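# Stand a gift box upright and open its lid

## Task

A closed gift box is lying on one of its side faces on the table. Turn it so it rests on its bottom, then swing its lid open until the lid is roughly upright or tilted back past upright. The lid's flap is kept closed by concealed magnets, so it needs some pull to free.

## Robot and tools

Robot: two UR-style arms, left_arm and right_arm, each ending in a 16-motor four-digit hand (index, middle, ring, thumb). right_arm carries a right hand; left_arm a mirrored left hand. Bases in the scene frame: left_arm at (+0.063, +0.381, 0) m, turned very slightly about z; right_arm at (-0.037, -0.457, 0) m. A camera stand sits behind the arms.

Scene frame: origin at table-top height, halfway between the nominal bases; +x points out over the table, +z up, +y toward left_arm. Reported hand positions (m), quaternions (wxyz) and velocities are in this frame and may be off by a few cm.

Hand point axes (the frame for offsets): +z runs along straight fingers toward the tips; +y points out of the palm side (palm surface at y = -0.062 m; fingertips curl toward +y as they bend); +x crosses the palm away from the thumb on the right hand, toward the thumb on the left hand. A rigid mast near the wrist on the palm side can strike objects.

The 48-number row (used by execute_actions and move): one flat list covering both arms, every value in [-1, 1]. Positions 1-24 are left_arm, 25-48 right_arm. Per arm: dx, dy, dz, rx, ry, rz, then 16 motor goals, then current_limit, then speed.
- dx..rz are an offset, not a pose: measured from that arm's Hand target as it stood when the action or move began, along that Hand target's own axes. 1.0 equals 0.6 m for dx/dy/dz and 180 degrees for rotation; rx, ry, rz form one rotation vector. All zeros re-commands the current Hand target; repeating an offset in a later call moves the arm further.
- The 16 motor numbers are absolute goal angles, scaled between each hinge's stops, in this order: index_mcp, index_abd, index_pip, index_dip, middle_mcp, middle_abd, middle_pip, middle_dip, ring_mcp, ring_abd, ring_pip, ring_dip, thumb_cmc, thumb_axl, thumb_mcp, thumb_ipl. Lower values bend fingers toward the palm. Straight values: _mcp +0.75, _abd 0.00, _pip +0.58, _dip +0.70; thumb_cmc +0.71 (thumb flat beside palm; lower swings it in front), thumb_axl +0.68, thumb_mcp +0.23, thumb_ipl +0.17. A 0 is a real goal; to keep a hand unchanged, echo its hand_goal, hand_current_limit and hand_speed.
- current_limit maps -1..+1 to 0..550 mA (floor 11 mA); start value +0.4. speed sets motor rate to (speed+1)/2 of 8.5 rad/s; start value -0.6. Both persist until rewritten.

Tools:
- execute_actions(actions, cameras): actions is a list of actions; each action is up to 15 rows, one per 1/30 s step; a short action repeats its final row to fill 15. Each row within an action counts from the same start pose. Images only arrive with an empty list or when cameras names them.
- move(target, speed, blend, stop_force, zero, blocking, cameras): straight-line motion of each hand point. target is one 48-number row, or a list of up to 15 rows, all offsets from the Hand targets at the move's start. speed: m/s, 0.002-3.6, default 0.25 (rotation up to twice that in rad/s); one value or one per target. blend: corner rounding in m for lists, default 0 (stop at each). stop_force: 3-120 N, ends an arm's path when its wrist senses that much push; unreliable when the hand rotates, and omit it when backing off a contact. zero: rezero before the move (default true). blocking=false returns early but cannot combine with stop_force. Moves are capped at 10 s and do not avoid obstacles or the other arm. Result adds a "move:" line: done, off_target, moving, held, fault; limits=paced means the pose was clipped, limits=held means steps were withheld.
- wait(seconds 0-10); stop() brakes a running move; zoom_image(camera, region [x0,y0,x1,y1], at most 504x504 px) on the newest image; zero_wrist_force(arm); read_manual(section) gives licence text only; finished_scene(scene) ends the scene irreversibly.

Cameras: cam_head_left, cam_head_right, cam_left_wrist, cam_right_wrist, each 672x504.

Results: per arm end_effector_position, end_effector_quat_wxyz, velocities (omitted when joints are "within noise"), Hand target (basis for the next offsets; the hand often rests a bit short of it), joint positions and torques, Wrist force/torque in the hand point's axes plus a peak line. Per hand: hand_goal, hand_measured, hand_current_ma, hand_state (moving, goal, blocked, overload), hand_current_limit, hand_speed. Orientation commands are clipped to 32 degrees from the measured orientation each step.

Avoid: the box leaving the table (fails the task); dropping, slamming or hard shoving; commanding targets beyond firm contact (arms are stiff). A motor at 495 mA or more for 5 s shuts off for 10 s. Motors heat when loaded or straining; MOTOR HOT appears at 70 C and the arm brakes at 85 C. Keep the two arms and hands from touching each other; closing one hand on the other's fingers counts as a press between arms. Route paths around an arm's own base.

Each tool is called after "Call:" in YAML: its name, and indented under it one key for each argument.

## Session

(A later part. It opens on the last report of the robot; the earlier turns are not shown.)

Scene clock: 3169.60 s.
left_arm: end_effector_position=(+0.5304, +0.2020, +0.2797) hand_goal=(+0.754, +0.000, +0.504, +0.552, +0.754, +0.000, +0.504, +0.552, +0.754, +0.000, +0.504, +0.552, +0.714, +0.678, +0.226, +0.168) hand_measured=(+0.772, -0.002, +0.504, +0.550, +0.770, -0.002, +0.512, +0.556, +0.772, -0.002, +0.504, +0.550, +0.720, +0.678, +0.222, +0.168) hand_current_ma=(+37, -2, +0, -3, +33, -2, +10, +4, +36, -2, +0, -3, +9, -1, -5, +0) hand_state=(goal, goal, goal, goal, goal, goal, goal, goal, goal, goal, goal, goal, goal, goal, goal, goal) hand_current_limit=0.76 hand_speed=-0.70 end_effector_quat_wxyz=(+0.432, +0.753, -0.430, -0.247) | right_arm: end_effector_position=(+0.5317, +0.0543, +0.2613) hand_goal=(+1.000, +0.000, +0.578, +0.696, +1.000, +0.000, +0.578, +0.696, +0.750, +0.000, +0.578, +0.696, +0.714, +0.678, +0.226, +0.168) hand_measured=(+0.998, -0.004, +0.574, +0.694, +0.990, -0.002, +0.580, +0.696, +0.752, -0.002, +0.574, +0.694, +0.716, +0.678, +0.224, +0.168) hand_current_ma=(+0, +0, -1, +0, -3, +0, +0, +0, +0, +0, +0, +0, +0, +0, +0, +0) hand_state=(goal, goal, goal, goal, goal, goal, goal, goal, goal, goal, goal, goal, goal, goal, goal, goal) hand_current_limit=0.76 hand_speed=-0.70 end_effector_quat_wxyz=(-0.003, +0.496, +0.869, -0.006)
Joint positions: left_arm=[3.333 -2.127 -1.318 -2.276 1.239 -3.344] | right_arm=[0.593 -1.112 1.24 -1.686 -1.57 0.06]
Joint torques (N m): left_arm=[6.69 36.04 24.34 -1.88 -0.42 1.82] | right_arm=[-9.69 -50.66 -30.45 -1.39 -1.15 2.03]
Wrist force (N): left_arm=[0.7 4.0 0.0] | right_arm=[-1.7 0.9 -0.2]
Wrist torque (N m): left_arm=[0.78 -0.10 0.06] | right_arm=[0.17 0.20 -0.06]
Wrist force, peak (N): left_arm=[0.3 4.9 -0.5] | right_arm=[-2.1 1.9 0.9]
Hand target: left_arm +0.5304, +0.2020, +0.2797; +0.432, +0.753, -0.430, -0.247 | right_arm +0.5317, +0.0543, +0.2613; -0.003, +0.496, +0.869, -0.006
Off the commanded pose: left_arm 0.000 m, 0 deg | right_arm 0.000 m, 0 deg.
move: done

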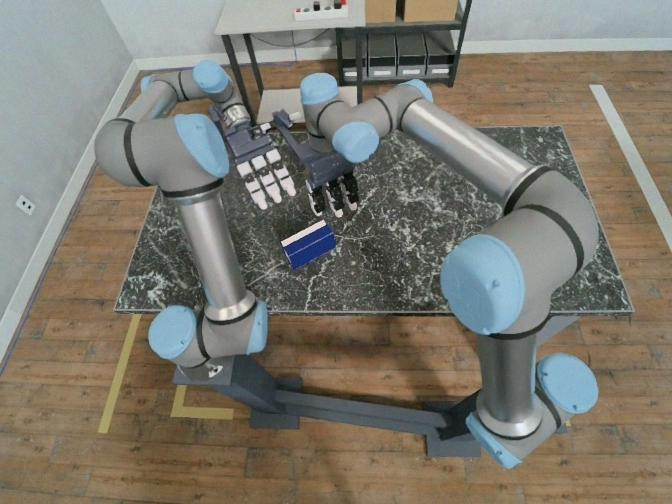

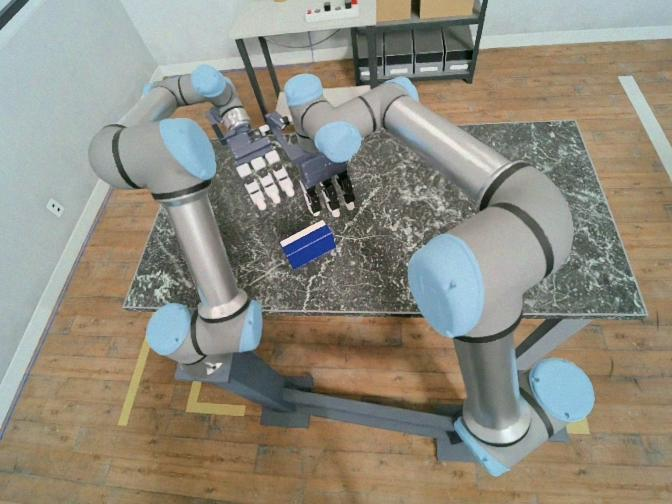

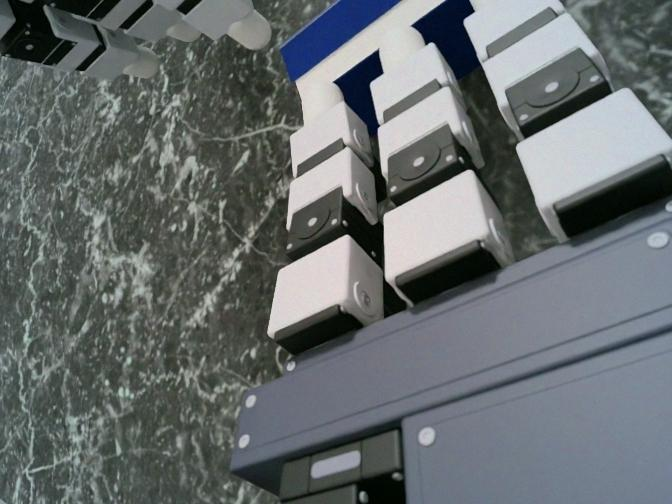

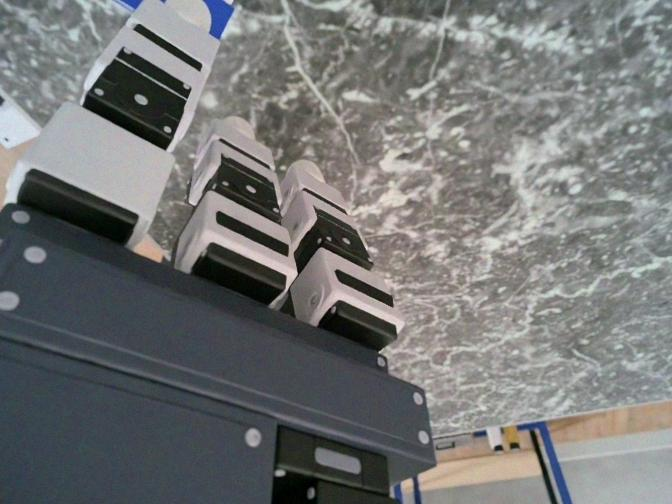

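Call:
move:
  target: [0,-0.0668,0.1542,0,0,0,0.753,0,0.504,0.551,0.753,0,0.504,0.551,0.753,0,0.504,0.551,0.714,0.678,0.226,0.168,0.76,-0.9,0,0.0033,0.09,0,0,0,1,0,0.577,0.696,1,0,0.577,0.696,0.75,0,0.577,0.696,0.714,0.678,0.226,0.168,0.76,-0.9]
  speed: 0.08

Call:
move:
  target: [0,0,0,0,0,0,0.753,0,0.504,0.551,0.753,0,0.504,0.551,0.753,0,0.504,0.551,0.714,0.678,0.226,0.168,0.76,-0.9,0,0,0.035,0,0,0,1,0,0.577,0.696,1,0,0.577,0.696,0.75,0,0.577,0.696,0.714,0.678,0.226,0.168,0.76,-0.9]
  speed: 0.008
  stop_force: 12
  cameras: ["cam_right_wrist","cam_left_wrist","cam_head_left"]

Call:
zoom_image:
  camera: "cam_head_left"
  region: [220, 160, 370, 300]

Scene clock: 3192.67 s.
left_arm: end_effector_position=(+0.4789, +0.1716, +0.1985) hand_goal=(+0.754, +0.000, +0.504, +0.552, +0.754, +0.000, +0.504, +0.552, +0.754, +0.000, +0.504, +0.552, +0.714, +0.678, +0.226, +0.168) hand_measured=(+0.772, -0.002, +0.504, +0.550, +0.770, -0.002, +0.512, +0.556, +0.772, -0.002, +0.504, +0.550, +0.720, +0.678, +0.222, +0.168) hand_current_ma=(+37, -2, +0, -3, +32, -2, +10, +4, +36, -2, +0, -3, +9, -1, -5, +0) hand_state=(goal, goal, goal, goal, goal, goal, goal, goal, goal, goal, goal, goal, goal, goal, goal, goal) hand_current_limit=0.76 hand_speed=-0.90 end_effector_quat_wxyz=(+0.432, +0.753, -0.430, -0.247) | right_arm: end_effector_position=(+0.5327, +0.0549, +0.2071) hand_goal=(+1.000, +0.000, +0.578, +0.696, +1.000, +0.000, +0.578, +0.696, +0.750, +0.000, +0.578, +0.696, +0.714, +0.678, +0.226, +0.168) hand_measured=(+0.998, -0.004, +0.574, +0.694, +0.990, -0.002, +0.580, +0.696, +0.752, -0.002, +0.574, +0.694, +0.716, +0.678, +0.224, +0.168) hand_current_ma=(+0, +0, -1, +0, -3, +0, +0, +0, +0, +0, +0, +0, +0, +0, +0, +0) hand_state=(goal, goal, goal, goal, goal, goal, goal, goal, goal, goal, goal, goal, goal, goal, goal, goal) hand_current_limit=0.76 hand_speed=-0.90 end_effector_quat_wxyz=(-0.004, +0.496, +0.869, -0.006)
Joint positions: left_arm=[3.295 -2.098 -1.594 -2.022 1.208 -3.365] | right_arm=[0.593 -1.084 1.338 -1.812 -1.57 0.06]
Joint torques (N m): left_arm=[7.2 42.44 16.77 -1.03 1.18 1.51] | right_arm=[-9.54 -51.56 -32.94 -1.36 -1.22 -2.01]
Wrist force (N): left_arm=[0.5 4.0 0.1] | right_arm=[-1.5 1.1 -0.6]
Wrist torque (N m): left_arm=[0.76 -0.07 0.05] | right_arm=[0.19 0.20 -0.02]
Wrist force, peak (N): left_arm=[0.8 4.6 -0.7] | right_arm=[-2.1 1.1 -0.4]
Hand target: left_arm +0.4789, +0.1717, +0.1984; +0.432, +0.753, -0.430, -0.247 | right_arm +0.5327, +0.0549, +0.2073; -0.003, +0.496, +0.869, -0.006
Off the commanded pose: left_arm 0.000 m, 0 deg | right_arm 0.000 m, 0 deg.
move: done

Scene clock: 3194.03 s.
left_arm: end_effector_position=(+0.4789, +0.1717, +0.1984) hand_goal=(+0.754, +0.000, +0.504, +0.552, +0.754, +0.000, +0.504, +0.552, +0.754, +0.000, +0.504, +0.552, +0.714, +0.678, +0.226, +0.168) hand_measured=(+0.772, -0.002, +0.504, +0.550, +0.770, -0.002, +0.512, +0.556, +0.772, -0.002, +0.504, +0.550, +0.720, +0.678, +0.222, +0.168) hand_current_ma=(+37, -2, +0, -3, +32, -2, +10, +4, +36, -2, +0, -3, +9, -1, -5, +0) hand_state=(goal, goal, goal, goal, goal, goal, goal, goal, goal, goal, goal, goal, goal, goal, goal, goal) hand_current_limit=0.76 hand_speed=-0.90 end_effector_quat_wxyz=(+0.432, +0.753, -0.430, -0.247) | right_arm: end_effector_position=(+0.5328, +0.0550, +0.2051) hand_goal=(+1.000, +0.000, +0.578, +0.696, +1.000, +0.000, +0.578, +0.696, +0.750, +0.000, +0.578, +0.696, +0.714, +0.678, +0.226, +0.168) hand_measured=(+0.998, -0.004, +0.574, +0.694, +0.990, -0.002, +0.580, +0.696, +0.752, -0.002, +0.576, +0.694, +0.716, +0.678, +0.224, +0.168) hand_current_ma=(+0, +0, -1, +0, -3, +0, +0, +0, +0, +0, +0, +0, +0, +0, +0, +0) hand_state=(goal, goal, goal, goal, goal, goal, goal, goal, goal, goal, goal, goal, goal, goal, goal, goal) hand_current_limit=0.76 hand_speed=-0.90 end_effector_quat_wxyz=(-0.003, +0.496, +0.869, -0.006)
Joint positions: left_arm=[3.295 -2.098 -1.594 -2.022 1.208 -3.365] | right_arm=[0.593 -1.082 1.342 -1.818 -1.57 0.06]
Joint torques (N m): left_arm=[8.13 34.59 11.35 1.56 1.45 1.88] | right_arm=[-9.08 -41.46 -25.88 0.12 -1.14 -2.01]
Wrist force (N): left_arm=[0.4 4.1 -0.1] | right_arm=[-1.7 0.8 -13.8]
Wrist torque (N m): left_arm=[0.81 -0.06 0.04] | right_arm=[1.22 1.13 -0.06]
Wrist force, peak (N): left_arm=[0.2 4.5 0.1] | right_arm=[-1.9 0.9 -18.2]
Hand target: left_arm +0.4789, +0.1717, +0.1984; +0.432, +0.753, -0.430, -0.247 | right_arm +0.5328, +0.0550, +0.2051; -0.003, +0.496, +0.869, -0.006 (not the last commanded pose)
Off the commanded pose: left_arm 0.000 m, 0 deg | right_arm 0.019 m, 0 deg.
move: contact (right_arm)
Images, in order (width x height): cam_head_left 672x504, cam_left_wrist 672x504, cam_right_wrist 672x504.

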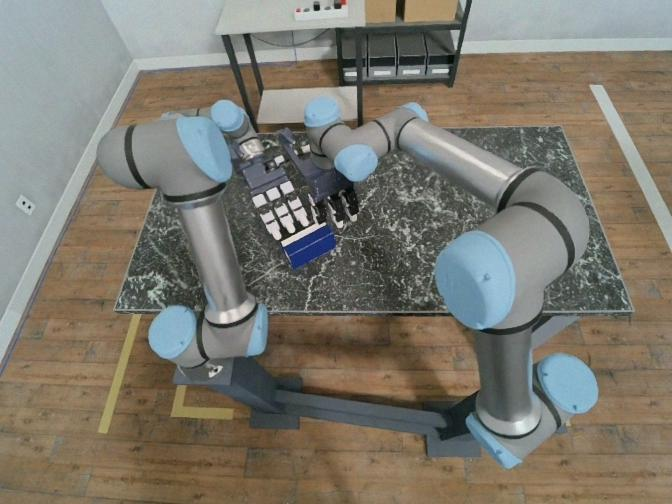

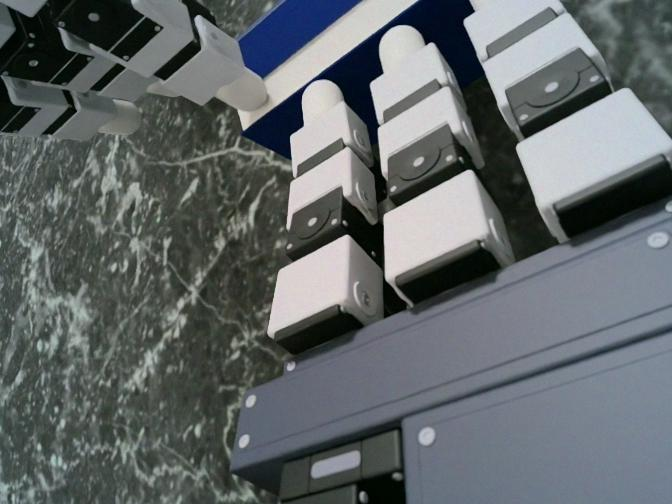

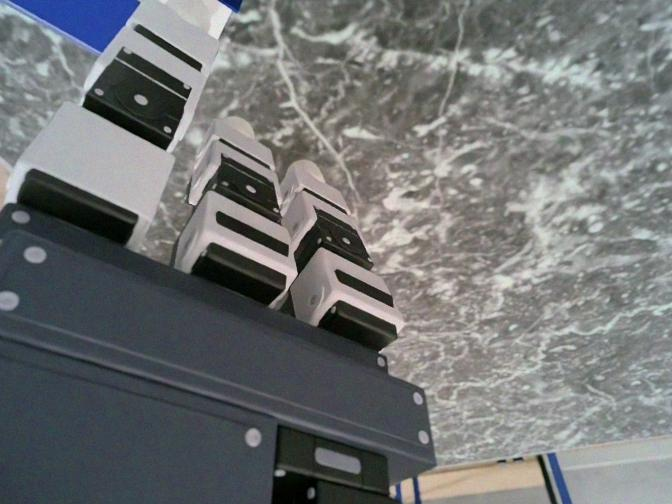

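Scaled by 3.360.

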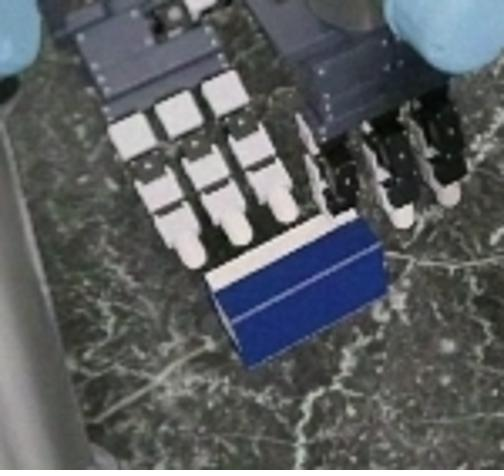

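Call:
move:
  target:
    - [0,0,0,0,0,0,0.753,0,0.504,0.551,0.753,0,0.504,0.551,0.753,0,0.504,0.551,0.714,0.678,0.226,0.168,0.76,-0.9,0,0,-0.01,0,0,0,1,0,0.577,0.696,1,0,0.577,0.696,0.75,0,0.577,0.696,0.714,0.678,0.226,0.168,0.76,-0.9]
    - [0,0,0,0,0,0,0.753,0,0.504,0.551,0.753,0,0.504,0.551,0.753,0,0.504,0.551,0.714,0.678,0.226,0.168,0.76,-0.9,0.006,-0.012,-0.008,0,0,0,1,0,0.577,0.696,1,0,0.577,0.696,0.75,0,0.577,0.696,0.714,0.678,0.226,0.168,0.76,-0.9]
  speed: 0.03

Call:
move:
  target: [0,0,0,0,0,0,0.753,0,0.504,0.551,0.753,0,0.504,0.551,0.753,0,0.504,0.551,0.714,0.678,0.226,0.168,0.76,-0.9,0,0,0.035,0,0,0,1,0,0.577,0.696,1,0,0.577,0.696,0.75,0,0.577,0.696,0.714,0.678,0.226,0.168,0.76,-0.9]
  speed: 0.008
  stop_force: 18
  cameras: ["cam_left_wrist"]

Call:
zoom_image:
  camera: "cam_left_wrist"
  region: [150, 0, 550, 250]

Scene clock: 3217.57 s.
left_arm: end_effector_position=(+0.4789, +0.1717, +0.1984) hand_goal=(+0.754, +0.000, +0.504, +0.552, +0.754, +0.000, +0.504, +0.552, +0.754, +0.000, +0.504, +0.552, +0.714, +0.678, +0.226, +0.168) hand_measured=(+0.772, -0.002, +0.504, +0.550, +0.770, -0.002, +0.512, +0.556, +0.772, -0.002, +0.504, +0.550, +0.720, +0.678, +0.222, +0.168) hand_current_ma=(+37, -2, +0, -3, +32, -2, +10, +4, +36, -2, +0, -3, +9, -1, -5, +0) hand_state=(goal, goal, goal, goal, goal, goal, goal, goal, goal, goal, goal, goal, goal, goal, goal, goal) hand_current_limit=0.76 hand_speed=-0.90 end_effector_quat_wxyz=(+0.432, +0.753, -0.430, -0.247) | right_arm: end_effector_position=(+0.5247, +0.0545, +0.2100) hand_goal=(+1.000, +0.000, +0.578, +0.696, +1.000, +0.000, +0.578, +0.696, +0.750, +0.000, +0.578, +0.696, +0.714, +0.678, +0.226, +0.168) hand_measured=(+0.998, -0.004, +0.574, +0.694, +0.990, -0.002, +0.580, +0.696, +0.750, -0.002, +0.576, +0.694, +0.716, +0.678, +0.224, +0.168) hand_current_ma=(+0, +0, -1, +0, -3, +0, +0, +0, +0, +0, +0, +0, +0, +0, +0, +0) hand_state=(goal, goal, goal, goal, goal, goal, goal, goal, goal, goal, goal, goal, goal, goal, goal, goal) hand_current_limit=0.76 hand_speed=-0.90 end_effector_quat_wxyz=(-0.003, +0.496, +0.869, -0.006)
Joint positions: left_arm=[3.295 -2.098 -1.594 -2.022 1.208 -3.365] | right_arm=[0.599 -1.1 1.356 -1.814 -1.57 0.066]
Joint torques (N m): left_arm=[7.99 34.3 11.83 1.62 1.37 1.93] | right_arm=[-3.74 -32.42 -33.3 -1.04 1.23 -0.93]
Wrist force (N): left_arm=[0.5 3.9 0.3] | right_arm=[-1.7 0.7 -0.5]
Wrist torque (N m): left_arm=[0.75 -0.07 0.05] | right_arm=[0.15 0.24 -0.18]
Wrist force, peak (N): left_arm=[0.9 4.6 0.3] | right_arm=[-1.6 0.7 -14.2]
Hand target: left_arm +0.4789, +0.1717, +0.1984; +0.432, +0.753, -0.430, -0.247 | right_arm +0.5248, +0.0544, +0.2100; -0.003, +0.496, +0.869, -0.006
Off the commanded pose: left_arm 0.000 m, 0 deg | right_arm 0.000 m, 0 deg.
move: done

Scene clock: 3219.27 s.
left_arm: end_effector_position=(+0.4789, +0.1717, +0.1984) hand_goal=(+0.754, +0.000, +0.504, +0.552, +0.754, +0.000, +0.504, +0.552, +0.754, +0.000, +0.504, +0.552, +0.714, +0.678, +0.226, +0.168) hand_measured=(+0.772, -0.002, +0.504, +0.550, +0.770, -0.002, +0.512, +0.556, +0.772, -0.002, +0.504, +0.550, +0.720, +0.678, +0.222, +0.168) hand_current_ma=(+37, -2, +0, -3, +32, -2, +10, +4, +36, -2, +0, -3, +9, -1, -5, +0) hand_state=(goal, goal, goal, goal, goal, goal, goal, goal, goal, goal, goal, goal, goal, goal, goal, goal) hand_current_limit=0.76 hand_speed=-0.90 end_effector_quat_wxyz=(+0.432, +0.753, -0.430, -0.247) | right_arm: end_effector_position=(+0.5248, +0.0544, +0.2055) hand_goal=(+1.000, +0.000, +0.578, +0.696, +1.000, +0.000, +0.578, +0.696, +0.750, +0.000, +0.578, +0.696, +0.714, +0.678, +0.226, +0.168) hand_measured=(+0.998, -0.004, +0.574, +0.694, +0.990, -0.002, +0.580, +0.696, +0.748, -0.002, +0.580, +0.702, +0.716, +0.678, +0.224, +0.168) hand_current_ma=(+0, +0, -1, +0, -3, +0, +0, +0, +0, +0, +0, +1, +0, +0, +0, +0) hand_state=(goal, goal, goal, goal, goal, goal, goal, goal, goal, goal, goal, goal, goal, goal, goal, goal) hand_current_limit=0.76 hand_speed=-0.90 end_effector_quat_wxyz=(-0.003, +0.496, +0.869, -0.005)
Joint positions: left_arm=[3.295 -2.098 -1.594 -2.022 1.208 -3.365] | right_arm=[0.599 -1.097 1.364 -1.825 -1.57 0.066]
Joint torques (N m): left_arm=[7.89 33.76 12.89 1.73 1.39 1.91] | right_arm=[-8.24 -37.68 -23.49 0.44 -0.69 -2.34]
Wrist force (N): left_arm=[0.7 4.2 0.1] | right_arm=[-1.7 1.4 -18.5]
Wrist torque (N m): left_arm=[0.80 -0.11 0.06] | right_arm=[1.60 1.48 -0.15]
Wrist force, peak (N): left_arm=[0.6 4.5 0.2] | right_arm=[-1.8 1.3 -22.9]
Hand target: left_arm +0.4789, +0.1717, +0.1984; +0.432, +0.753, -0.430, -0.247 | right_arm +0.5248, +0.0544, +0.2055; -0.003, +0.496, +0.869, -0.005 (not the last commanded pose)
Off the commanded pose: left_arm 0.000 m, 0 deg | right_arm 0.017 m, 0 deg.
move: contact (right_arm)
Images, in order (width x height): cam_left_wrist 672x504.

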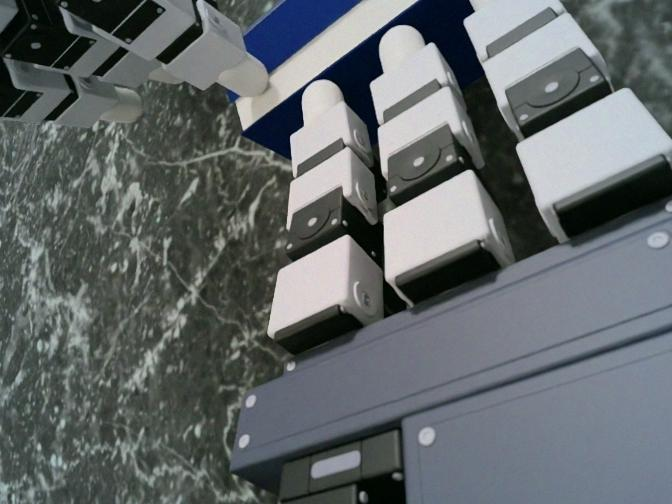

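Scaled by 1.260.

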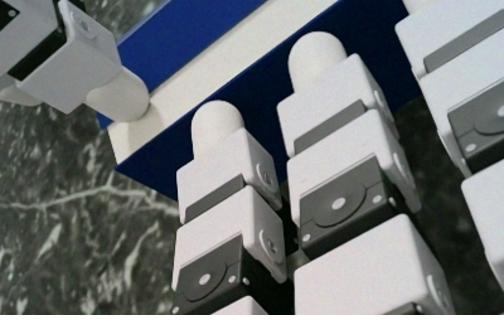

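Call:
move:
  target:
    - [0,0.0072,-0.0042,0,0,0,0.753,0,0.504,0.551,0.753,0,0.504,0.551,0.753,0,0.504,0.551,0.714,0.678,0.226,0.168,0.76,-0.9,0,0,0,0,0,0,1,0,0.577,0.696,1,0,0.577,0.696,0.75,0,0.577,0.696,0.714,0.678,0.226,0.168,0.76,-0.9]
    - [0,0.0364,0.0463,0,0,0,0.753,0,0.504,0.551,0.753,0,0.504,0.551,0.753,0,0.504,0.551,0.714,0.678,0.226,0.168,0.76,-0.9,0,0,0,0,0,0,1,0,0.577,0.696,1,0,0.577,0.696,0.75,0,0.577,0.696,0.714,0.678,0.226,0.168,0.76,-0.9]
  speed: [0.03,0.015]
  stop_force: 6
  cameras: ["cam_left_wrist","cam_head_left"]

Call:
zoom_image:
  camera: "cam_left_wrist"
  region: [150, 0, 550, 250]

Call:
zoom_image:
  camera: "cam_head_left"
  region: [220, 160, 370, 300]

Scene clock: 3245.33 s.
left_arm: end_effector_position=(+0.4488, +0.1539, +0.2033) hand_goal=(+0.754, +0.000, +0.504, +0.552, +0.754, +0.000, +0.504, +0.552, +0.754, +0.000, +0.504, +0.552, +0.714, +0.678, +0.226, +0.168) hand_measured=(+0.772, -0.038, +0.506, +0.550, +0.770, -0.002, +0.512, +0.556, +0.772, -0.002, +0.504, +0.550, +0.720, +0.678, +0.222, +0.168) hand_current_ma=(+37, -76, +3, -2, +32, -2, +10, +4, +36, -2, +0, -3, +9, -1, -5, +0) hand_state=(goal, blocked, goal, goal, goal, goal, goal, goal, goal, goal, goal, goal, goal, goal, goal, goal) hand_current_limit=0.76 hand_speed=-0.90 end_effector_quat_wxyz=(+0.432, +0.753, -0.430, -0.247) | right_arm: end_effector_position=(+0.5248, +0.0544, +0.2055) hand_goal=(+1.000, +0.000, +0.578, +0.696, +1.000, +0.000, +0.578, +0.696, +0.750, +0.000, +0.578, +0.696, +0.714, +0.678, +0.226, +0.168) hand_measured=(+0.998, -0.004, +0.574, +0.694, +0.990, -0.002, +0.580, +0.696, +0.796, +0.004, +0.604, +0.712, +0.716, +0.678, +0.224, +0.168) hand_current_ma=(+0, +0, -1, +0, -3, +0, +0, +0, +44, +0, +15, +6, +0, +0, +0, +0) hand_state=(goal, goal, goal, goal, goal, goal, goal, goal, blocked, goal, blocked, goal, goal, goal, goal, goal) hand_current_limit=0.76 hand_speed=-0.90 end_effector_quat_wxyz=(-0.003, +0.496, +0.869, -0.005)
Joint positions: left_arm=[3.27 -2.035 -1.682 -1.992 1.187 -3.38] | right_arm=[0.599 -1.097 1.364 -1.825 -1.57 0.066]
Joint torques (N m): left_arm=[6.42 27.89 21.55 -1.79 0.41 1.67] | right_arm=[0.53 -37.96 -23.43 -2.26 -0.95 -2.19]
Wrist force (N): left_arm=[-1.7 4.4 -2.0] | right_arm=[-1.8 -0.3 -5.1]
Wrist torque (N m): left_arm=[1.01 -0.19 -0.14] | right_arm=[0.79 0.53 -0.27]
Wrist force, peak (N): left_arm=[0.1 3.5 -6.4] | right_arm=[-1.4 1.1 -19.0]
Hand target: left_arm +0.4488, +0.1539, +0.2033; +0.432, +0.753, -0.430, -0.247 | right_arm +0.5248, +0.0544, +0.2055; -0.003, +0.496, +0.869, -0.005
Off the commanded pose: left_arm 0.000 m, 0 deg | right_arm 0.000 m, 0 deg.
move: done
Images, in order (width x height): cam_head_left 672x504, cam_left_wrist 672x504.

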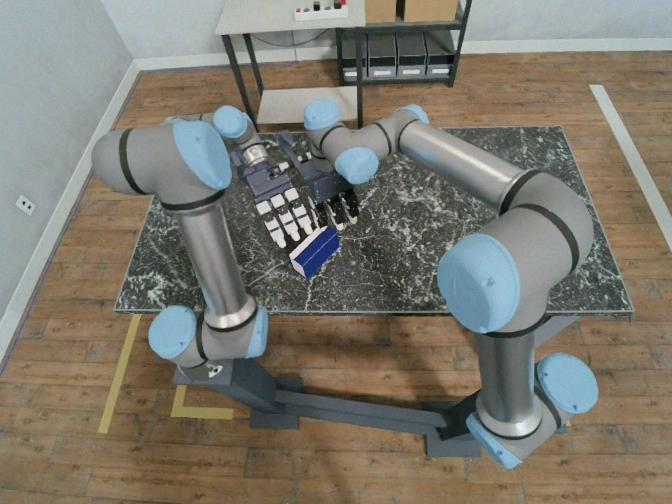

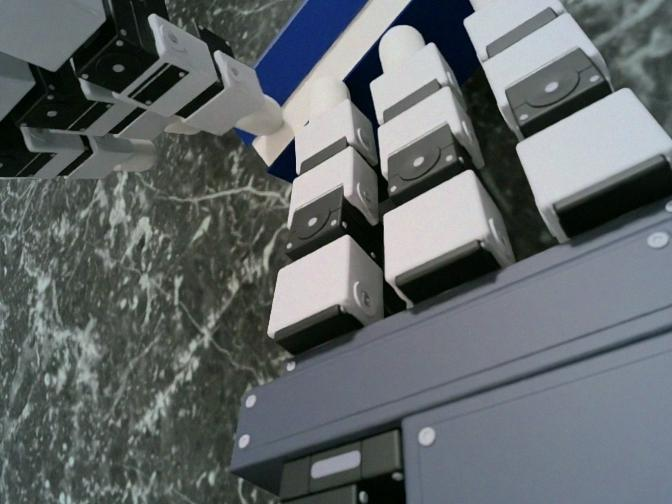

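Scaled by 1.260.

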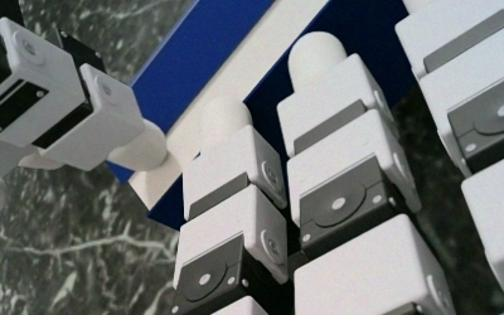

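Scaled by 3.360.

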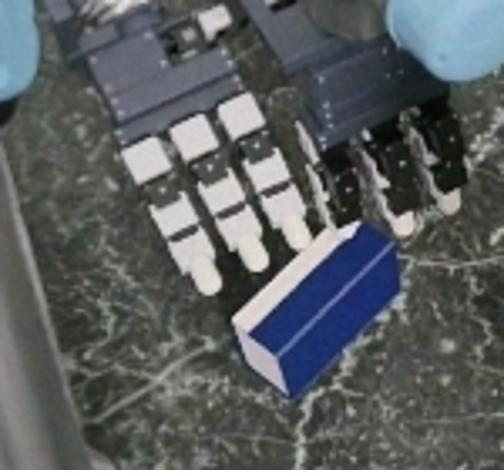

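Call:
move:
  target:
    - [0,0.0217,-0.0125,0,0,0,0.753,0,0.504,0.551,0.753,0,0.504,0.551,0.753,0,0.504,0.551,0.714,0.678,0.226,0.168,0.76,-0.8,0,0,-0.0167,0,0,0,1,0,0.577,0.696,1,0,0.577,0.696,0.75,0,0.577,0.696,0.714,0.678,0.226,0.168,0.76,-0.9]
    - [0,0.06,0.0538,0,0,0,1,0,0.7,0.7,1,0,0.7,0.7,0.753,0,0.504,0.551,0.714,0.678,0.226,0.168,0.76,-0.8,0,-0.03,-0.0167,0,0,0,1,0,0.577,0.696,1,0,0.577,0.696,0.75,0,0.577,0.696,0.714,0.678,0.226,0.168,0.76,-0.9]
  speed: 0.05

Call:
move:
  target: [0,-0.026,0.015,0,0,0,1,0,0.7,0.7,1,0,0.7,0.7,0.753,0,0.504,0.551,0.714,0.678,0.226,0.168,0.76,-0.8,0,0,0.035,0,0,0,1,0,0.577,0.696,1,0,0.577,0.696,0.75,0,0.577,0.696,0.714,0.678,0.226,0.168,0.76,-0.9]
  speed: 0.01
  stop_force: 6
  cameras: ["cam_left_wrist","cam_head_left"]

Call:
zoom_image:
  camera: "cam_head_left"
  region: [220, 160, 370, 300]

Scene clock: 3292.07 s.
left_arm: end_effector_position=(+0.4091, +0.1306, +0.2182) hand_goal=(+1.000, +0.000, +0.700, +0.700, +1.000, +0.000, +0.700, +0.700, +0.754, +0.000, +0.504, +0.552, +0.714, +0.678, +0.226, +0.168) hand_measured=(+0.806, -0.002, +0.552, +0.628, +0.810, -0.002, +0.558, +0.636, +0.772, -0.002, +0.504, +0.550, +0.720, +0.678, +0.222, +0.168) hand_current_ma=(-484, -3, -484, -221, -484, -2, -484, -191, +36, -2, +0, -3, +10, -1, -5, +0) hand_state=(blocked, goal, blocked, blocked, blocked, goal, blocked, blocked, goal, goal, goal, goal, goal, goal, goal, goal) hand_current_limit=0.76 hand_speed=-0.80 end_effector_quat_wxyz=(+0.432, +0.753, -0.430, -0.247) | right_arm: end_effector_position=(+0.5094, +0.0453, +0.2158) hand_goal=(+1.000, +0.000, +0.578, +0.696, +1.000, +0.000, +0.578, +0.696, +0.750, +0.000, +0.578, +0.696, +0.714, +0.678, +0.226, +0.168) hand_measured=(+0.998, -0.004, +0.574, +0.694, +0.990, -0.002, +0.580, +0.696, +0.752, +0.004, +0.580, +0.698, +0.716, +0.678, +0.224, +0.168) hand_current_ma=(+0, +0, -1, +0, -3, +0, +0, +0, +0, +0, +0, +0, +0, +0, +0, +0) hand_state=(goal, goal, goal, goal, goal, goal, goal, goal, goal, goal, goal, goal, goal, goal, goal, goal) hand_current_limit=0.76 hand_speed=-0.90 end_effector_quat_wxyz=(-0.003, +0.496, +0.869, -0.005)
Joint positions: left_arm=[3.232 -1.942 -1.779 -1.979 1.155 -3.402] | right_arm=[0.601 -1.144 1.407 -1.82 -1.57 0.068]
Joint torques (N m): left_arm=[8.47 22.97 22.02 3.22 1.61 1.74] | right_arm=[5.81 -32.05 -32.94 -1.11 1.17 0.83]
Wrist force (N): left_arm=[0.2 14.3 -1.6] | right_arm=[-1.2 1.2 -0.4]
Wrist torque (N m): left_arm=[0.20 -0.03 -0.04] | right_arm=[0.20 0.19 -0.14]
Wrist force, peak (N): left_arm=[0.2 14.3 -1.6] | right_arm=[-1.8 -0.6 -5.7]
Hand target: left_arm +0.4091, +0.1306, +0.2181; +0.432, +0.753, -0.430, -0.247 | right_arm +0.5094, +0.0453, +0.2157; -0.003, +0.496, +0.869, -0.005
Off the commanded pose: left_arm 0.000 m, 0 deg | right_arm 0.000 m, 0 deg.
move: done

Scene clock: 3294.03 s.
left_arm: end_effector_position=(+0.4092, +0.1306, +0.2171) hand_goal=(+1.000, +0.000, +0.700, +0.700, +1.000, +0.000, +0.700, +0.700, +0.754, +0.000, +0.504, +0.552, +0.714, +0.678, +0.226, +0.168) hand_measured=(+0.802, -0.002, +0.552, +0.628, +0.810, -0.002, +0.558, +0.636, +0.772, -0.002, +0.504, +0.550, +0.720, +0.678, +0.222, +0.168) hand_current_ma=(-484, -2, -484, -221, -484, -1, -484, -191, +36, -2, +0, -3, +10, -1, -5, +0) hand_state=(blocked, goal, blocked, blocked, blocked, goal, blocked, blocked, goal, goal, goal, goal, goal, goal, goal, goal) hand_current_limit=0.76 hand_speed=-0.80 end_effector_quat_wxyz=(+0.432, +0.753, -0.430, -0.247) | right_arm: end_effector_position=(+0.5093, +0.0453, +0.2072) hand_goal=(+1.000, +0.000, +0.578, +0.696, +1.000, +0.000, +0.578, +0.696, +0.750, +0.000, +0.578, +0.696, +0.714, +0.678, +0.226, +0.168) hand_measured=(+0.998, -0.004, +0.574, +0.694, +0.990, -0.002, +0.580, +0.696, +0.752, +0.004, +0.580, +0.698, +0.716, +0.678, +0.224, +0.168) hand_current_ma=(+0, +0, -1, +0, -3, +0, +0, +0, +0, +0, +0, +0, +0, +0, +0, +0) hand_state=(goal, goal, goal, goal, goal, goal, goal, goal, goal, goal, goal, goal, goal, goal, goal, goal) hand_current_limit=0.76 hand_speed=-0.90 end_effector_quat_wxyz=(-0.003, +0.496, +0.869, -0.005)
Joint positions: left_arm=[3.232 -1.944 -1.78 -1.976 1.155 -3.402] | right_arm=[0.601 -1.139 1.422 -1.841 -1.569 0.068]
Joint torques (N m): left_arm=[-9.42 35.57 19.16 0.59 1.46 1.58] | right_arm=[3.79 -44.33 -29.47 -1.89 -0.35 0.13]
Wrist force (N): left_arm=[0.3 17.1 -7.0] | right_arm=[-1.3 1.0 -7.4]
Wrist torque (N m): left_arm=[0.36 -0.01 -0.06] | right_arm=[0.73 0.65 -0.16]
Wrist force, peak (N): left_arm=[0.2 18.6 -11.6] | right_arm=[-1.4 1.1 -11.6]
Hand target: left_arm +0.4092, +0.1306, +0.2171; +0.432, +0.753, -0.430, -0.247 (not the last commanded pose) | right_arm +0.5093, +0.0453, +0.2072; -0.003, +0.496, +0.869, -0.005 (not the last commanded pose)
Off the commanded pose: left_arm 0.017 m, 0 deg | right_arm 0.012 m, 0 deg.
move: contact (left_arm, right_arm)
Images, in order (width x height): cam_head_left 672x504, cam_left_wrist 672x504.

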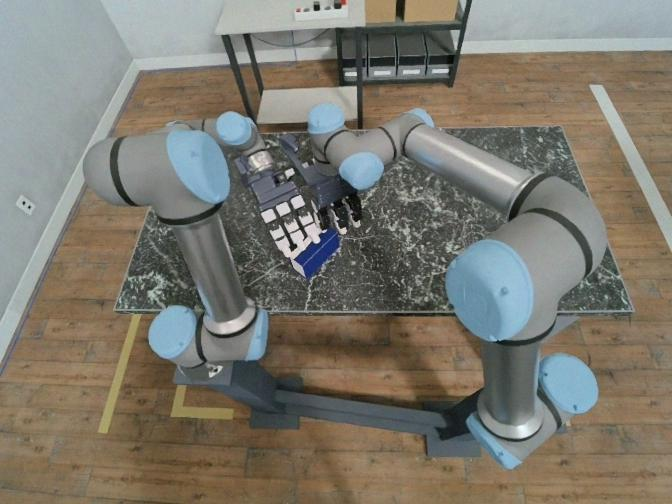

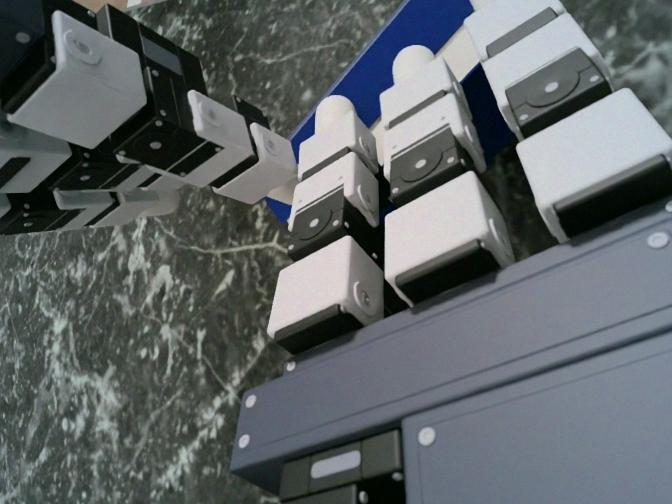

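Scaled by 3.360.

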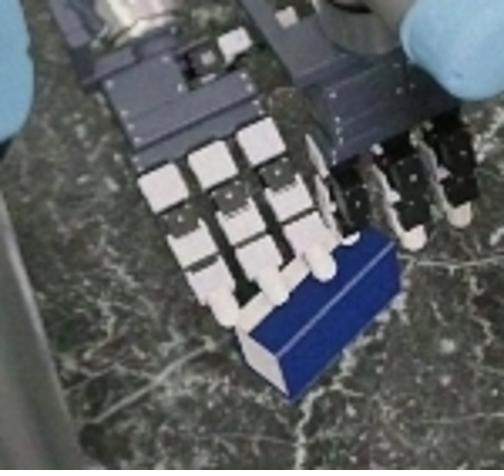

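Call:
move:
  target: [0,0,0,0,0,0,0.5,0,0.4,0.55,0.5,0,0.4,0.55,0.753,0,0.504,0.551,0.714,0.678,0.226,0.168,0.76,-0.8,0,0,0,0,0,0,1,0,0.577,0.696,1,0,0.577,0.696,0.75,0,0.577,0.696,0.714,0.678,0.226,0.168,0.76,-0.9]

Call:
move:
  target: [0,-0.026,0.015,0,0,0,0.5,0,0.4,0.55,0.5,0,0.4,0.55,0.753,0,0.504,0.551,0.714,0.678,0.226,0.168,0.76,-0.8,0,0,0.0083,0,0,0,1,0,0.577,0.696,1,0,0.577,0.696,0.75,0,0.577,0.696,0.714,0.678,0.226,0.168,0.76,-0.9]
  speed: 0.008
  stop_force: 5
  cameras: ["cam_left_wrist","cam_head_left"]

Call:
zoom_image:
  camera: "cam_head_left"
  region: [220, 160, 370, 300]

Scene clock: 3310.07 s.
left_arm: end_effector_position=(+0.4092, +0.1306, +0.2171) hand_goal=(+0.500, +0.000, +0.400, +0.550, +0.500, +0.000, +0.400, +0.550, +0.754, +0.000, +0.504, +0.552, +0.714, +0.678, +0.226, +0.168) hand_measured=(+0.522, -0.002, +0.408, +0.554, +0.520, -0.002, +0.408, +0.554, +0.772, -0.002, +0.504, +0.550, +0.720, +0.678, +0.222, +0.168) hand_current_ma=(+52, -2, +13, +4, +42, -1, +12, +4, +36, -2, +0, -3, +10, -1, -5, +0) hand_state=(blocked, goal, goal, goal, goal, goal, goal, goal, goal, goal, goal, goal, goal, goal, goal, goal) hand_current_limit=0.76 hand_speed=-0.80 end_effector_quat_wxyz=(+0.432, +0.753, -0.430, -0.247) | right_arm: end_effector_position=(+0.5093, +0.0453, +0.2072) hand_goal=(+1.000, +0.000, +0.578, +0.696, +1.000, +0.000, +0.578, +0.696, +0.750, +0.000, +0.578, +0.696, +0.714, +0.678, +0.226, +0.168) hand_measured=(+0.998, -0.004, +0.574, +0.694, +0.990, -0.002, +0.580, +0.696, +0.752, +0.004, +0.580, +0.698, +0.716, +0.678, +0.224, +0.168) hand_current_ma=(+0, +0, -1, +0, -3, +0, +0, +0, +0, +0, +0, +0, +0, +0, +0, +0) hand_state=(goal, goal, goal, goal, goal, goal, goal, goal, goal, goal, goal, goal, goal, goal, goal, goal) hand_current_limit=0.76 hand_speed=-0.90 end_effector_quat_wxyz=(-0.003, +0.496, +0.869, -0.005)
Joint positions: left_arm=[3.232 -1.944 -1.78 -1.976 1.155 -3.402] | right_arm=[0.601 -1.139 1.422 -1.841 -1.57 0.068]
Joint torques (N m): left_arm=[-8.4 36.04 18.89 0.53 0.9 1.2] | right_arm=[3.79 -43.03 -28.53 -2.26 -1.66 0.19]
Wrist force (N): left_arm=[-0.2 4.4 0.0] | right_arm=[-1.3 1.0 -7.5]
Wrist torque (N m): left_arm=[0.88 0.04 -0.06] | right_arm=[0.76 0.69 -0.16]
Wrist force, peak (N): left_arm=[0.2 17.4 -7.1] | right_arm=[-1.3 0.9 -7.7]
Hand target: left_arm +0.4092, +0.1306, +0.2171; +0.432, +0.753, -0.430, -0.247 | right_arm +0.5093, +0.0453, +0.2072; -0.003, +0.496, +0.869, -0.005
Off the commanded pose: left_arm 0.000 m, 0 deg | right_arm 0.000 m, 0 deg.
move: done

Scene clock: 3313.23 s.
left_arm: end_effector_position=(+0.4092, +0.1307, +0.1991) hand_goal=(+0.500, +0.000, +0.400, +0.550, +0.500, +0.000, +0.400, +0.550, +0.754, +0.000, +0.504, +0.552, +0.714, +0.678, +0.226, +0.168) hand_measured=(+0.522, -0.002, +0.408, +0.554, +0.520, -0.002, +0.408, +0.554, +0.744, -0.004, +0.496, +0.548, +0.720, +0.678, +0.222, +0.168) hand_current_ma=(+52, -2, +13, +4, +42, -1, +12, +4, -17, -3, -13, -5, +10, -1, -5, +0) hand_state=(blocked, goal, goal, goal, goal, goal, goal, goal, goal, goal, goal, goal, goal, goal, goal, goal) hand_current_limit=0.76 hand_speed=-0.80 end_effector_quat_wxyz=(+0.432, +0.753, -0.430, -0.247) | right_arm: end_effector_position=(+0.5094, +0.0453, +0.2068) hand_goal=(+1.000, +0.000, +0.578, +0.696, +1.000, +0.000, +0.578, +0.696, +0.750, +0.000, +0.578, +0.696, +0.714, +0.678, +0.226, +0.168) hand_measured=(+0.998, -0.004, +0.574, +0.694, +0.990, -0.002, +0.580, +0.696, +0.752, +0.004, +0.580, +0.698, +0.716, +0.678, +0.224, +0.168) hand_current_ma=(+0, +0, -1, +0, -3, +0, +0, +0, +0, +0, +0, +0, +0, +0, +0, +0) hand_state=(goal, goal, goal, goal, goal, goal, goal, goal, goal, goal, goal, goal, goal, goal, goal, goal) hand_current_limit=0.76 hand_speed=-0.90 end_effector_quat_wxyz=(-0.003, +0.496, +0.869, -0.005)
Joint positions: left_arm=[3.233 -1.969 -1.799 -1.932 1.155 -3.402] | right_arm=[0.601 -1.139 1.422 -1.842 -1.57 0.068]
Joint torques (N m): left_arm=[6.63 38.75 17.96 -1.7 0.92 1.88] | right_arm=[3.48 -40.14 -26.33 -0.75 -1.77 0.07]
Wrist force (N): left_arm=[-0.5 5.5 -2.4] | right_arm=[-1.3 1.0 -13.2]
Wrist torque (N m): left_arm=[1.02 -0.17 -0.14] | right_arm=[1.23 1.08 -0.17]
Wrist force, peak (N): left_arm=[-0.8 5.8 -2.3] | right_arm=[-1.3 0.9 -14.6]
Hand target: left_arm +0.4092, +0.1307, +0.1991; +0.432, +0.753, -0.430, -0.247 | right_arm +0.5094, +0.0453, +0.2068; -0.003, +0.496, +0.869, -0.005 (not the last commanded pose)
Off the commanded pose: left_arm 0.000 m, 0 deg | right_arm 0.005 m, 0 deg.
move: contact (right_arm)
Images, in order (width x height): cam_head_left 672x504, cam_left_wrist 672x504.

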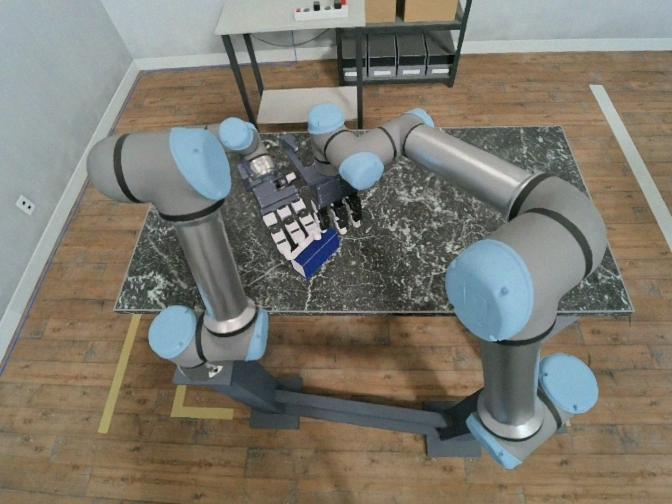

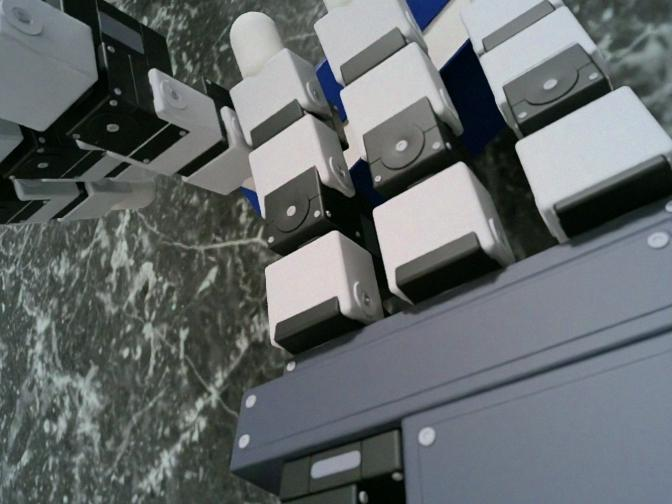

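Scaled by 3.360.

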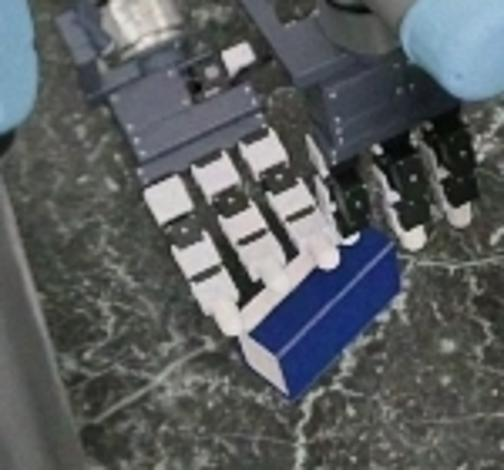

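Call:
move:
  target:
    - [0,0.0274,-0.0158,0,0,0,0.5,0,0.4,0.55,0.5,0,0.4,0.55,0.753,0,0.504,0.551,0.714,0.678,0.226,0.168,0.76,-0.8,0,0,0,0,0,0,1,0,0.577,0.696,1,0,0.577,0.696,0.75,0,0.577,0.696,0.714,0.678,0.226,0.168,0.76,-0.9]
    - [-0.0197,0.0138,-0.0393,0,0.0707,-0.0408,0.753,0,0.504,0.551,0.753,0,0.504,0.551,0.753,0,0.504,0.551,0.714,0.678,0.226,0.168,0.76,-0.8,0,0,0,0,0,0,1,0,0.577,0.696,1,0,0.577,0.696,0.75,0,0.577,0.696,0.714,0.678,0.226,0.168,0.76,-0.9]
  speed: 0.05
  cameras: ["cam_left_wrist","cam_head_left"]

Call:
zoom_image:
  camera: "cam_head_left"
  region: [220, 160, 370, 300]

Call:
zoom_image:
  camera: "cam_left_wrist"
  region: [200, 0, 600, 250]

Scene clock: 3347.33 s.
left_arm: end_effector_position=(+0.4172, +0.1491, +0.2181) hand_goal=(+0.754, +0.000, +0.504, +0.552, +0.754, +0.000, +0.504, +0.552, +0.754, +0.000, +0.504, +0.552, +0.714, +0.678, +0.226, +0.168) hand_measured=(+0.760, -0.002, +0.504, +0.554, +0.758, -0.002, +0.504, +0.554, +0.760, -0.002, +0.504, +0.550, +0.720, +0.678, +0.222, +0.168) hand_current_ma=(+9, -2, +0, +2, +7, -1, +0, +1, +8, -3, +0, -3, +10, -1, -5, +0) hand_state=(goal, goal, goal, goal, goal, goal, goal, goal, goal, goal, goal, goal, goal, goal, goal, goal) hand_current_limit=0.76 hand_speed=-0.80 end_effector_quat_wxyz=(+0.461, +0.802, -0.331, -0.189) | right_arm: end_effector_position=(+0.5094, +0.0453, +0.2068) hand_goal=(+1.000, +0.000, +0.578, +0.696, +1.000, +0.000, +0.578, +0.696, +0.750, +0.000, +0.578, +0.696, +0.714, +0.678, +0.226, +0.168) hand_measured=(+0.998, -0.004, +0.574, +0.694, +0.990, -0.002, +0.580, +0.696, +0.752, +0.004, +0.580, +0.698, +0.716, +0.678, +0.224, +0.168) hand_current_ma=(+0, +0, -1, +0, -3, +0, +0, +0, +0, +0, +0, +0, +0, +0, +0, +0) hand_state=(goal, goal, goal, goal, goal, goal, goal, goal, goal, goal, goal, goal, goal, goal, goal, goal) hand_current_limit=0.76 hand_speed=-0.90 end_effector_quat_wxyz=(-0.003, +0.496, +0.869, -0.005)
Joint positions: left_arm=[3.363 -1.849 -1.918 -1.897 1.051 -3.481] | right_arm=[0.601 -1.139 1.422 -1.842 -1.57 0.068]
Joint torques (N m): left_arm=[-8.36 20.8 21.98 -1.54 1.16 1.93] | right_arm=[3.91 -40.11 -26.34 -1.59 -1.71 -0.02]
Wrist force (N): left_arm=[0.2 4.8 0.0] | right_arm=[-1.3 0.7 -13.2]
Wrist torque (N m): left_arm=[0.89 -0.02 -0.03] | right_arm=[1.18 1.07 -0.16]
Wrist force, peak (N): left_arm=[-0.5 6.1 -2.4] | right_arm=[-1.5 0.8 -13.6]
Hand target: left_arm +0.4172, +0.1491, +0.2181; +0.461, +0.802, -0.331, -0.189 | right_arm +0.5094, +0.0453, +0.2068; -0.003, +0.496, +0.869, -0.005
Off the commanded pose: left_arm 0.000 m, 0 deg | right_arm 0.000 m, 0 deg.
move: done
Images, in order (width x height): cam_head_left 672x504, cam_left_wrist 672x504.

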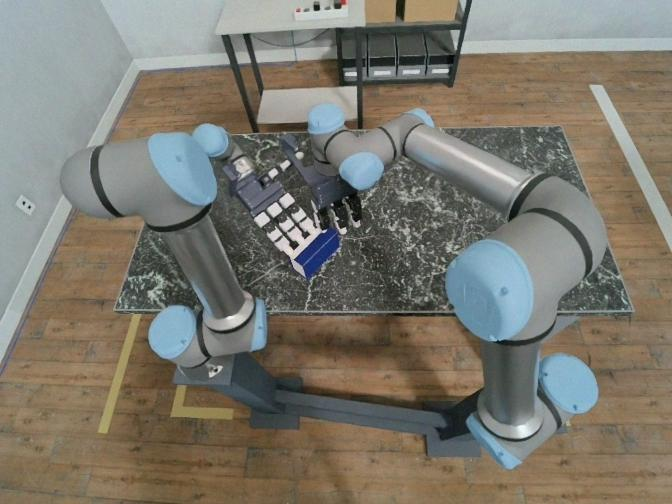

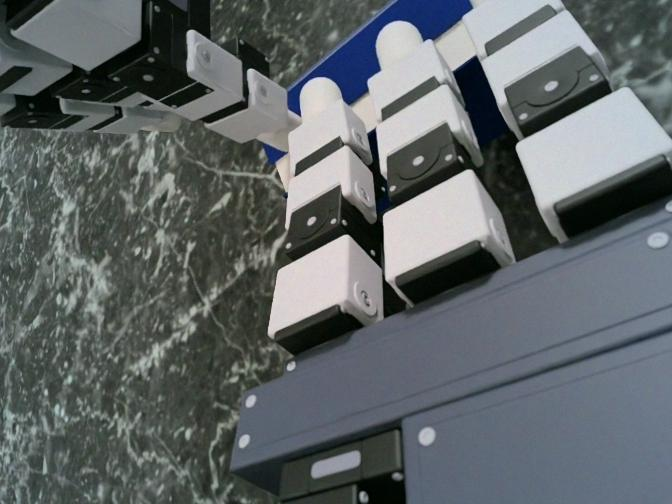

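Scaled by 3.360.

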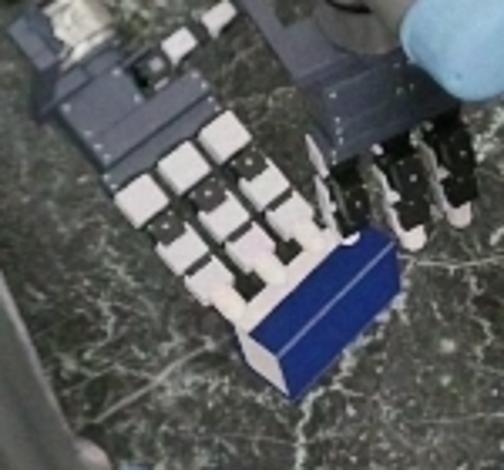

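Scaled by 1.260.

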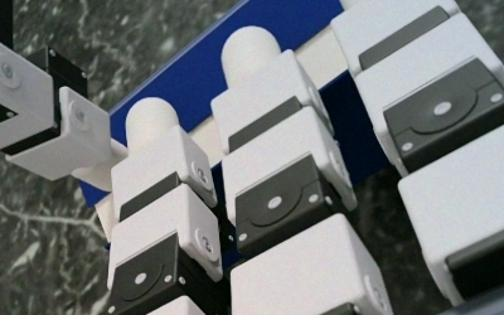

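Call:
move:
  target: [0,-0.036,0.0208,0,0,0,0.753,0,0.504,0.551,0.753,0,0.504,0.551,0.753,0,0.504,0.551,0.714,0.678,0.226,0.168,0.76,-0.8,0,0,0,0,0,0,1,0,0.577,0.696,1,0,0.577,0.696,0.75,0,0.577,0.696,0.714,0.678,0.226,0.168,0.76,-0.9]
  speed: 0.01
  stop_force: 4
  cameras: ["cam_left_wrist","cam_head_left"]

Call:
zoom_image:
  camera: "cam_head_left"
  region: [220, 160, 370, 300]

Call:
zoom_image:
  camera: "cam_left_wrist"
  region: [200, 0, 600, 250]

Scene clock: 3359.63 s.
left_arm: end_effector_position=(+0.4172, +0.1491, +0.2033) hand_goal=(+0.754, +0.000, +0.504, +0.552, +0.754, +0.000, +0.504, +0.552, +0.754, +0.000, +0.504, +0.552, +0.714, +0.678, +0.226, +0.168) hand_measured=(+0.756, -0.002, +0.500, +0.550, +0.754, -0.002, +0.502, +0.552, +0.754, -0.002, +0.502, +0.550, +0.720, +0.678, +0.222, +0.168) hand_current_ma=(+2, -2, -4, -1, +1, -1, -3, +0, +1, -3, -3, -3, +10, -1, -5, +0) hand_state=(goal, goal, goal, goal, goal, goal, goal, goal, goal, goal, goal, goal, goal, goal, goal, goal) hand_current_limit=0.76 hand_speed=-0.80 end_effector_quat_wxyz=(+0.461, +0.802, -0.331, -0.189) | right_arm: end_effector_position=(+0.5094, +0.0453, +0.2068) hand_goal=(+1.000, +0.000, +0.578, +0.696, +1.000, +0.000, +0.578, +0.696, +0.750, +0.000, +0.578, +0.696, +0.714, +0.678, +0.226, +0.168) hand_measured=(+0.998, -0.004, +0.574, +0.694, +0.990, -0.002, +0.580, +0.696, +0.752, +0.004, +0.580, +0.698, +0.716, +0.678, +0.224, +0.168) hand_current_ma=(+0, +0, -1, +0, -3, +0, +0, +0, +0, +0, +0, +0, +0, +0, +0, +0) hand_state=(goal, goal, goal, goal, goal, goal, goal, goal, goal, goal, goal, goal, goal, goal, goal, goal) hand_current_limit=0.76 hand_speed=-0.90 end_effector_quat_wxyz=(-0.003, +0.496, +0.869, -0.005)
Joint positions: left_arm=[3.363 -1.872 -1.934 -1.858 1.051 -3.481] | right_arm=[0.601 -1.139 1.422 -1.842 -1.57 0.068]
Joint torques (N m): left_arm=[2.32 35.07 20.66 -0.85 1.14 2.12] | right_arm=[4.1 -40.06 -26.08 -1.52 -1.8 -0.02]
Wrist force (N): left_arm=[-0.5 5.5 -2.3] | right_arm=[-1.5 0.9 -13.3]
Wrist torque (N m): left_arm=[1.04 0.05 -0.11] | right_arm=[1.21 1.09 -0.19]
Wrist force, peak (N): left_arm=[-0.4 5.4 -7.4] | right_arm=[-1.3 0.9 -13.6]
Hand target: left_arm +0.4172, +0.1491, +0.2033; +0.461, +0.802, -0.331, -0.189 (not the last commanded pose) | right_arm +0.5094, +0.0453, +0.2068; -0.003, +0.496, +0.869, -0.005
Off the commanded pose: left_arm 0.010 m, 0 deg | right_arm 0.000 m, 0 deg.
move: contact (left_arm)
Images, in order (width x height): cam_head_left 672x504, cam_left_wrist 672x504.

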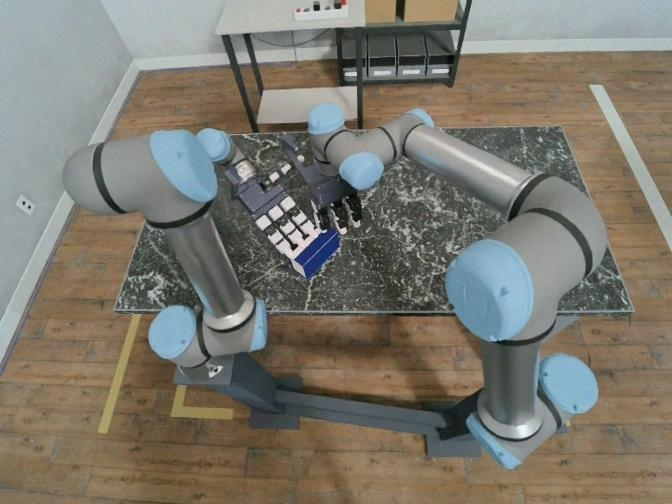

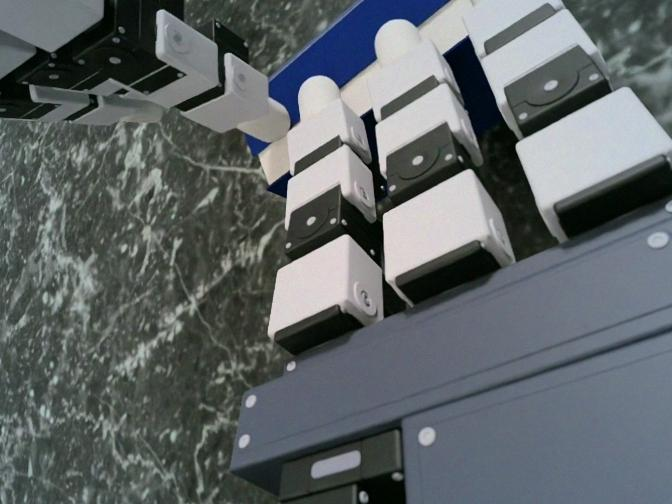

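Scaled by 3.360.

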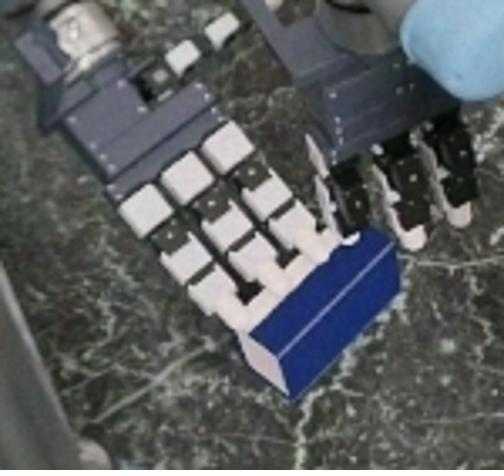

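Scaled by 1.260.

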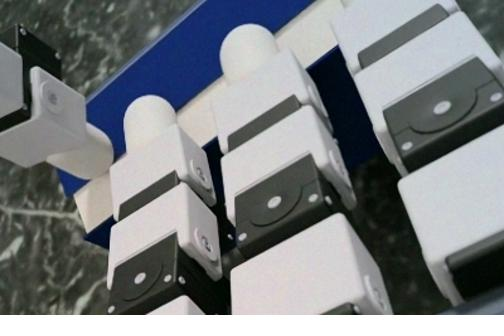

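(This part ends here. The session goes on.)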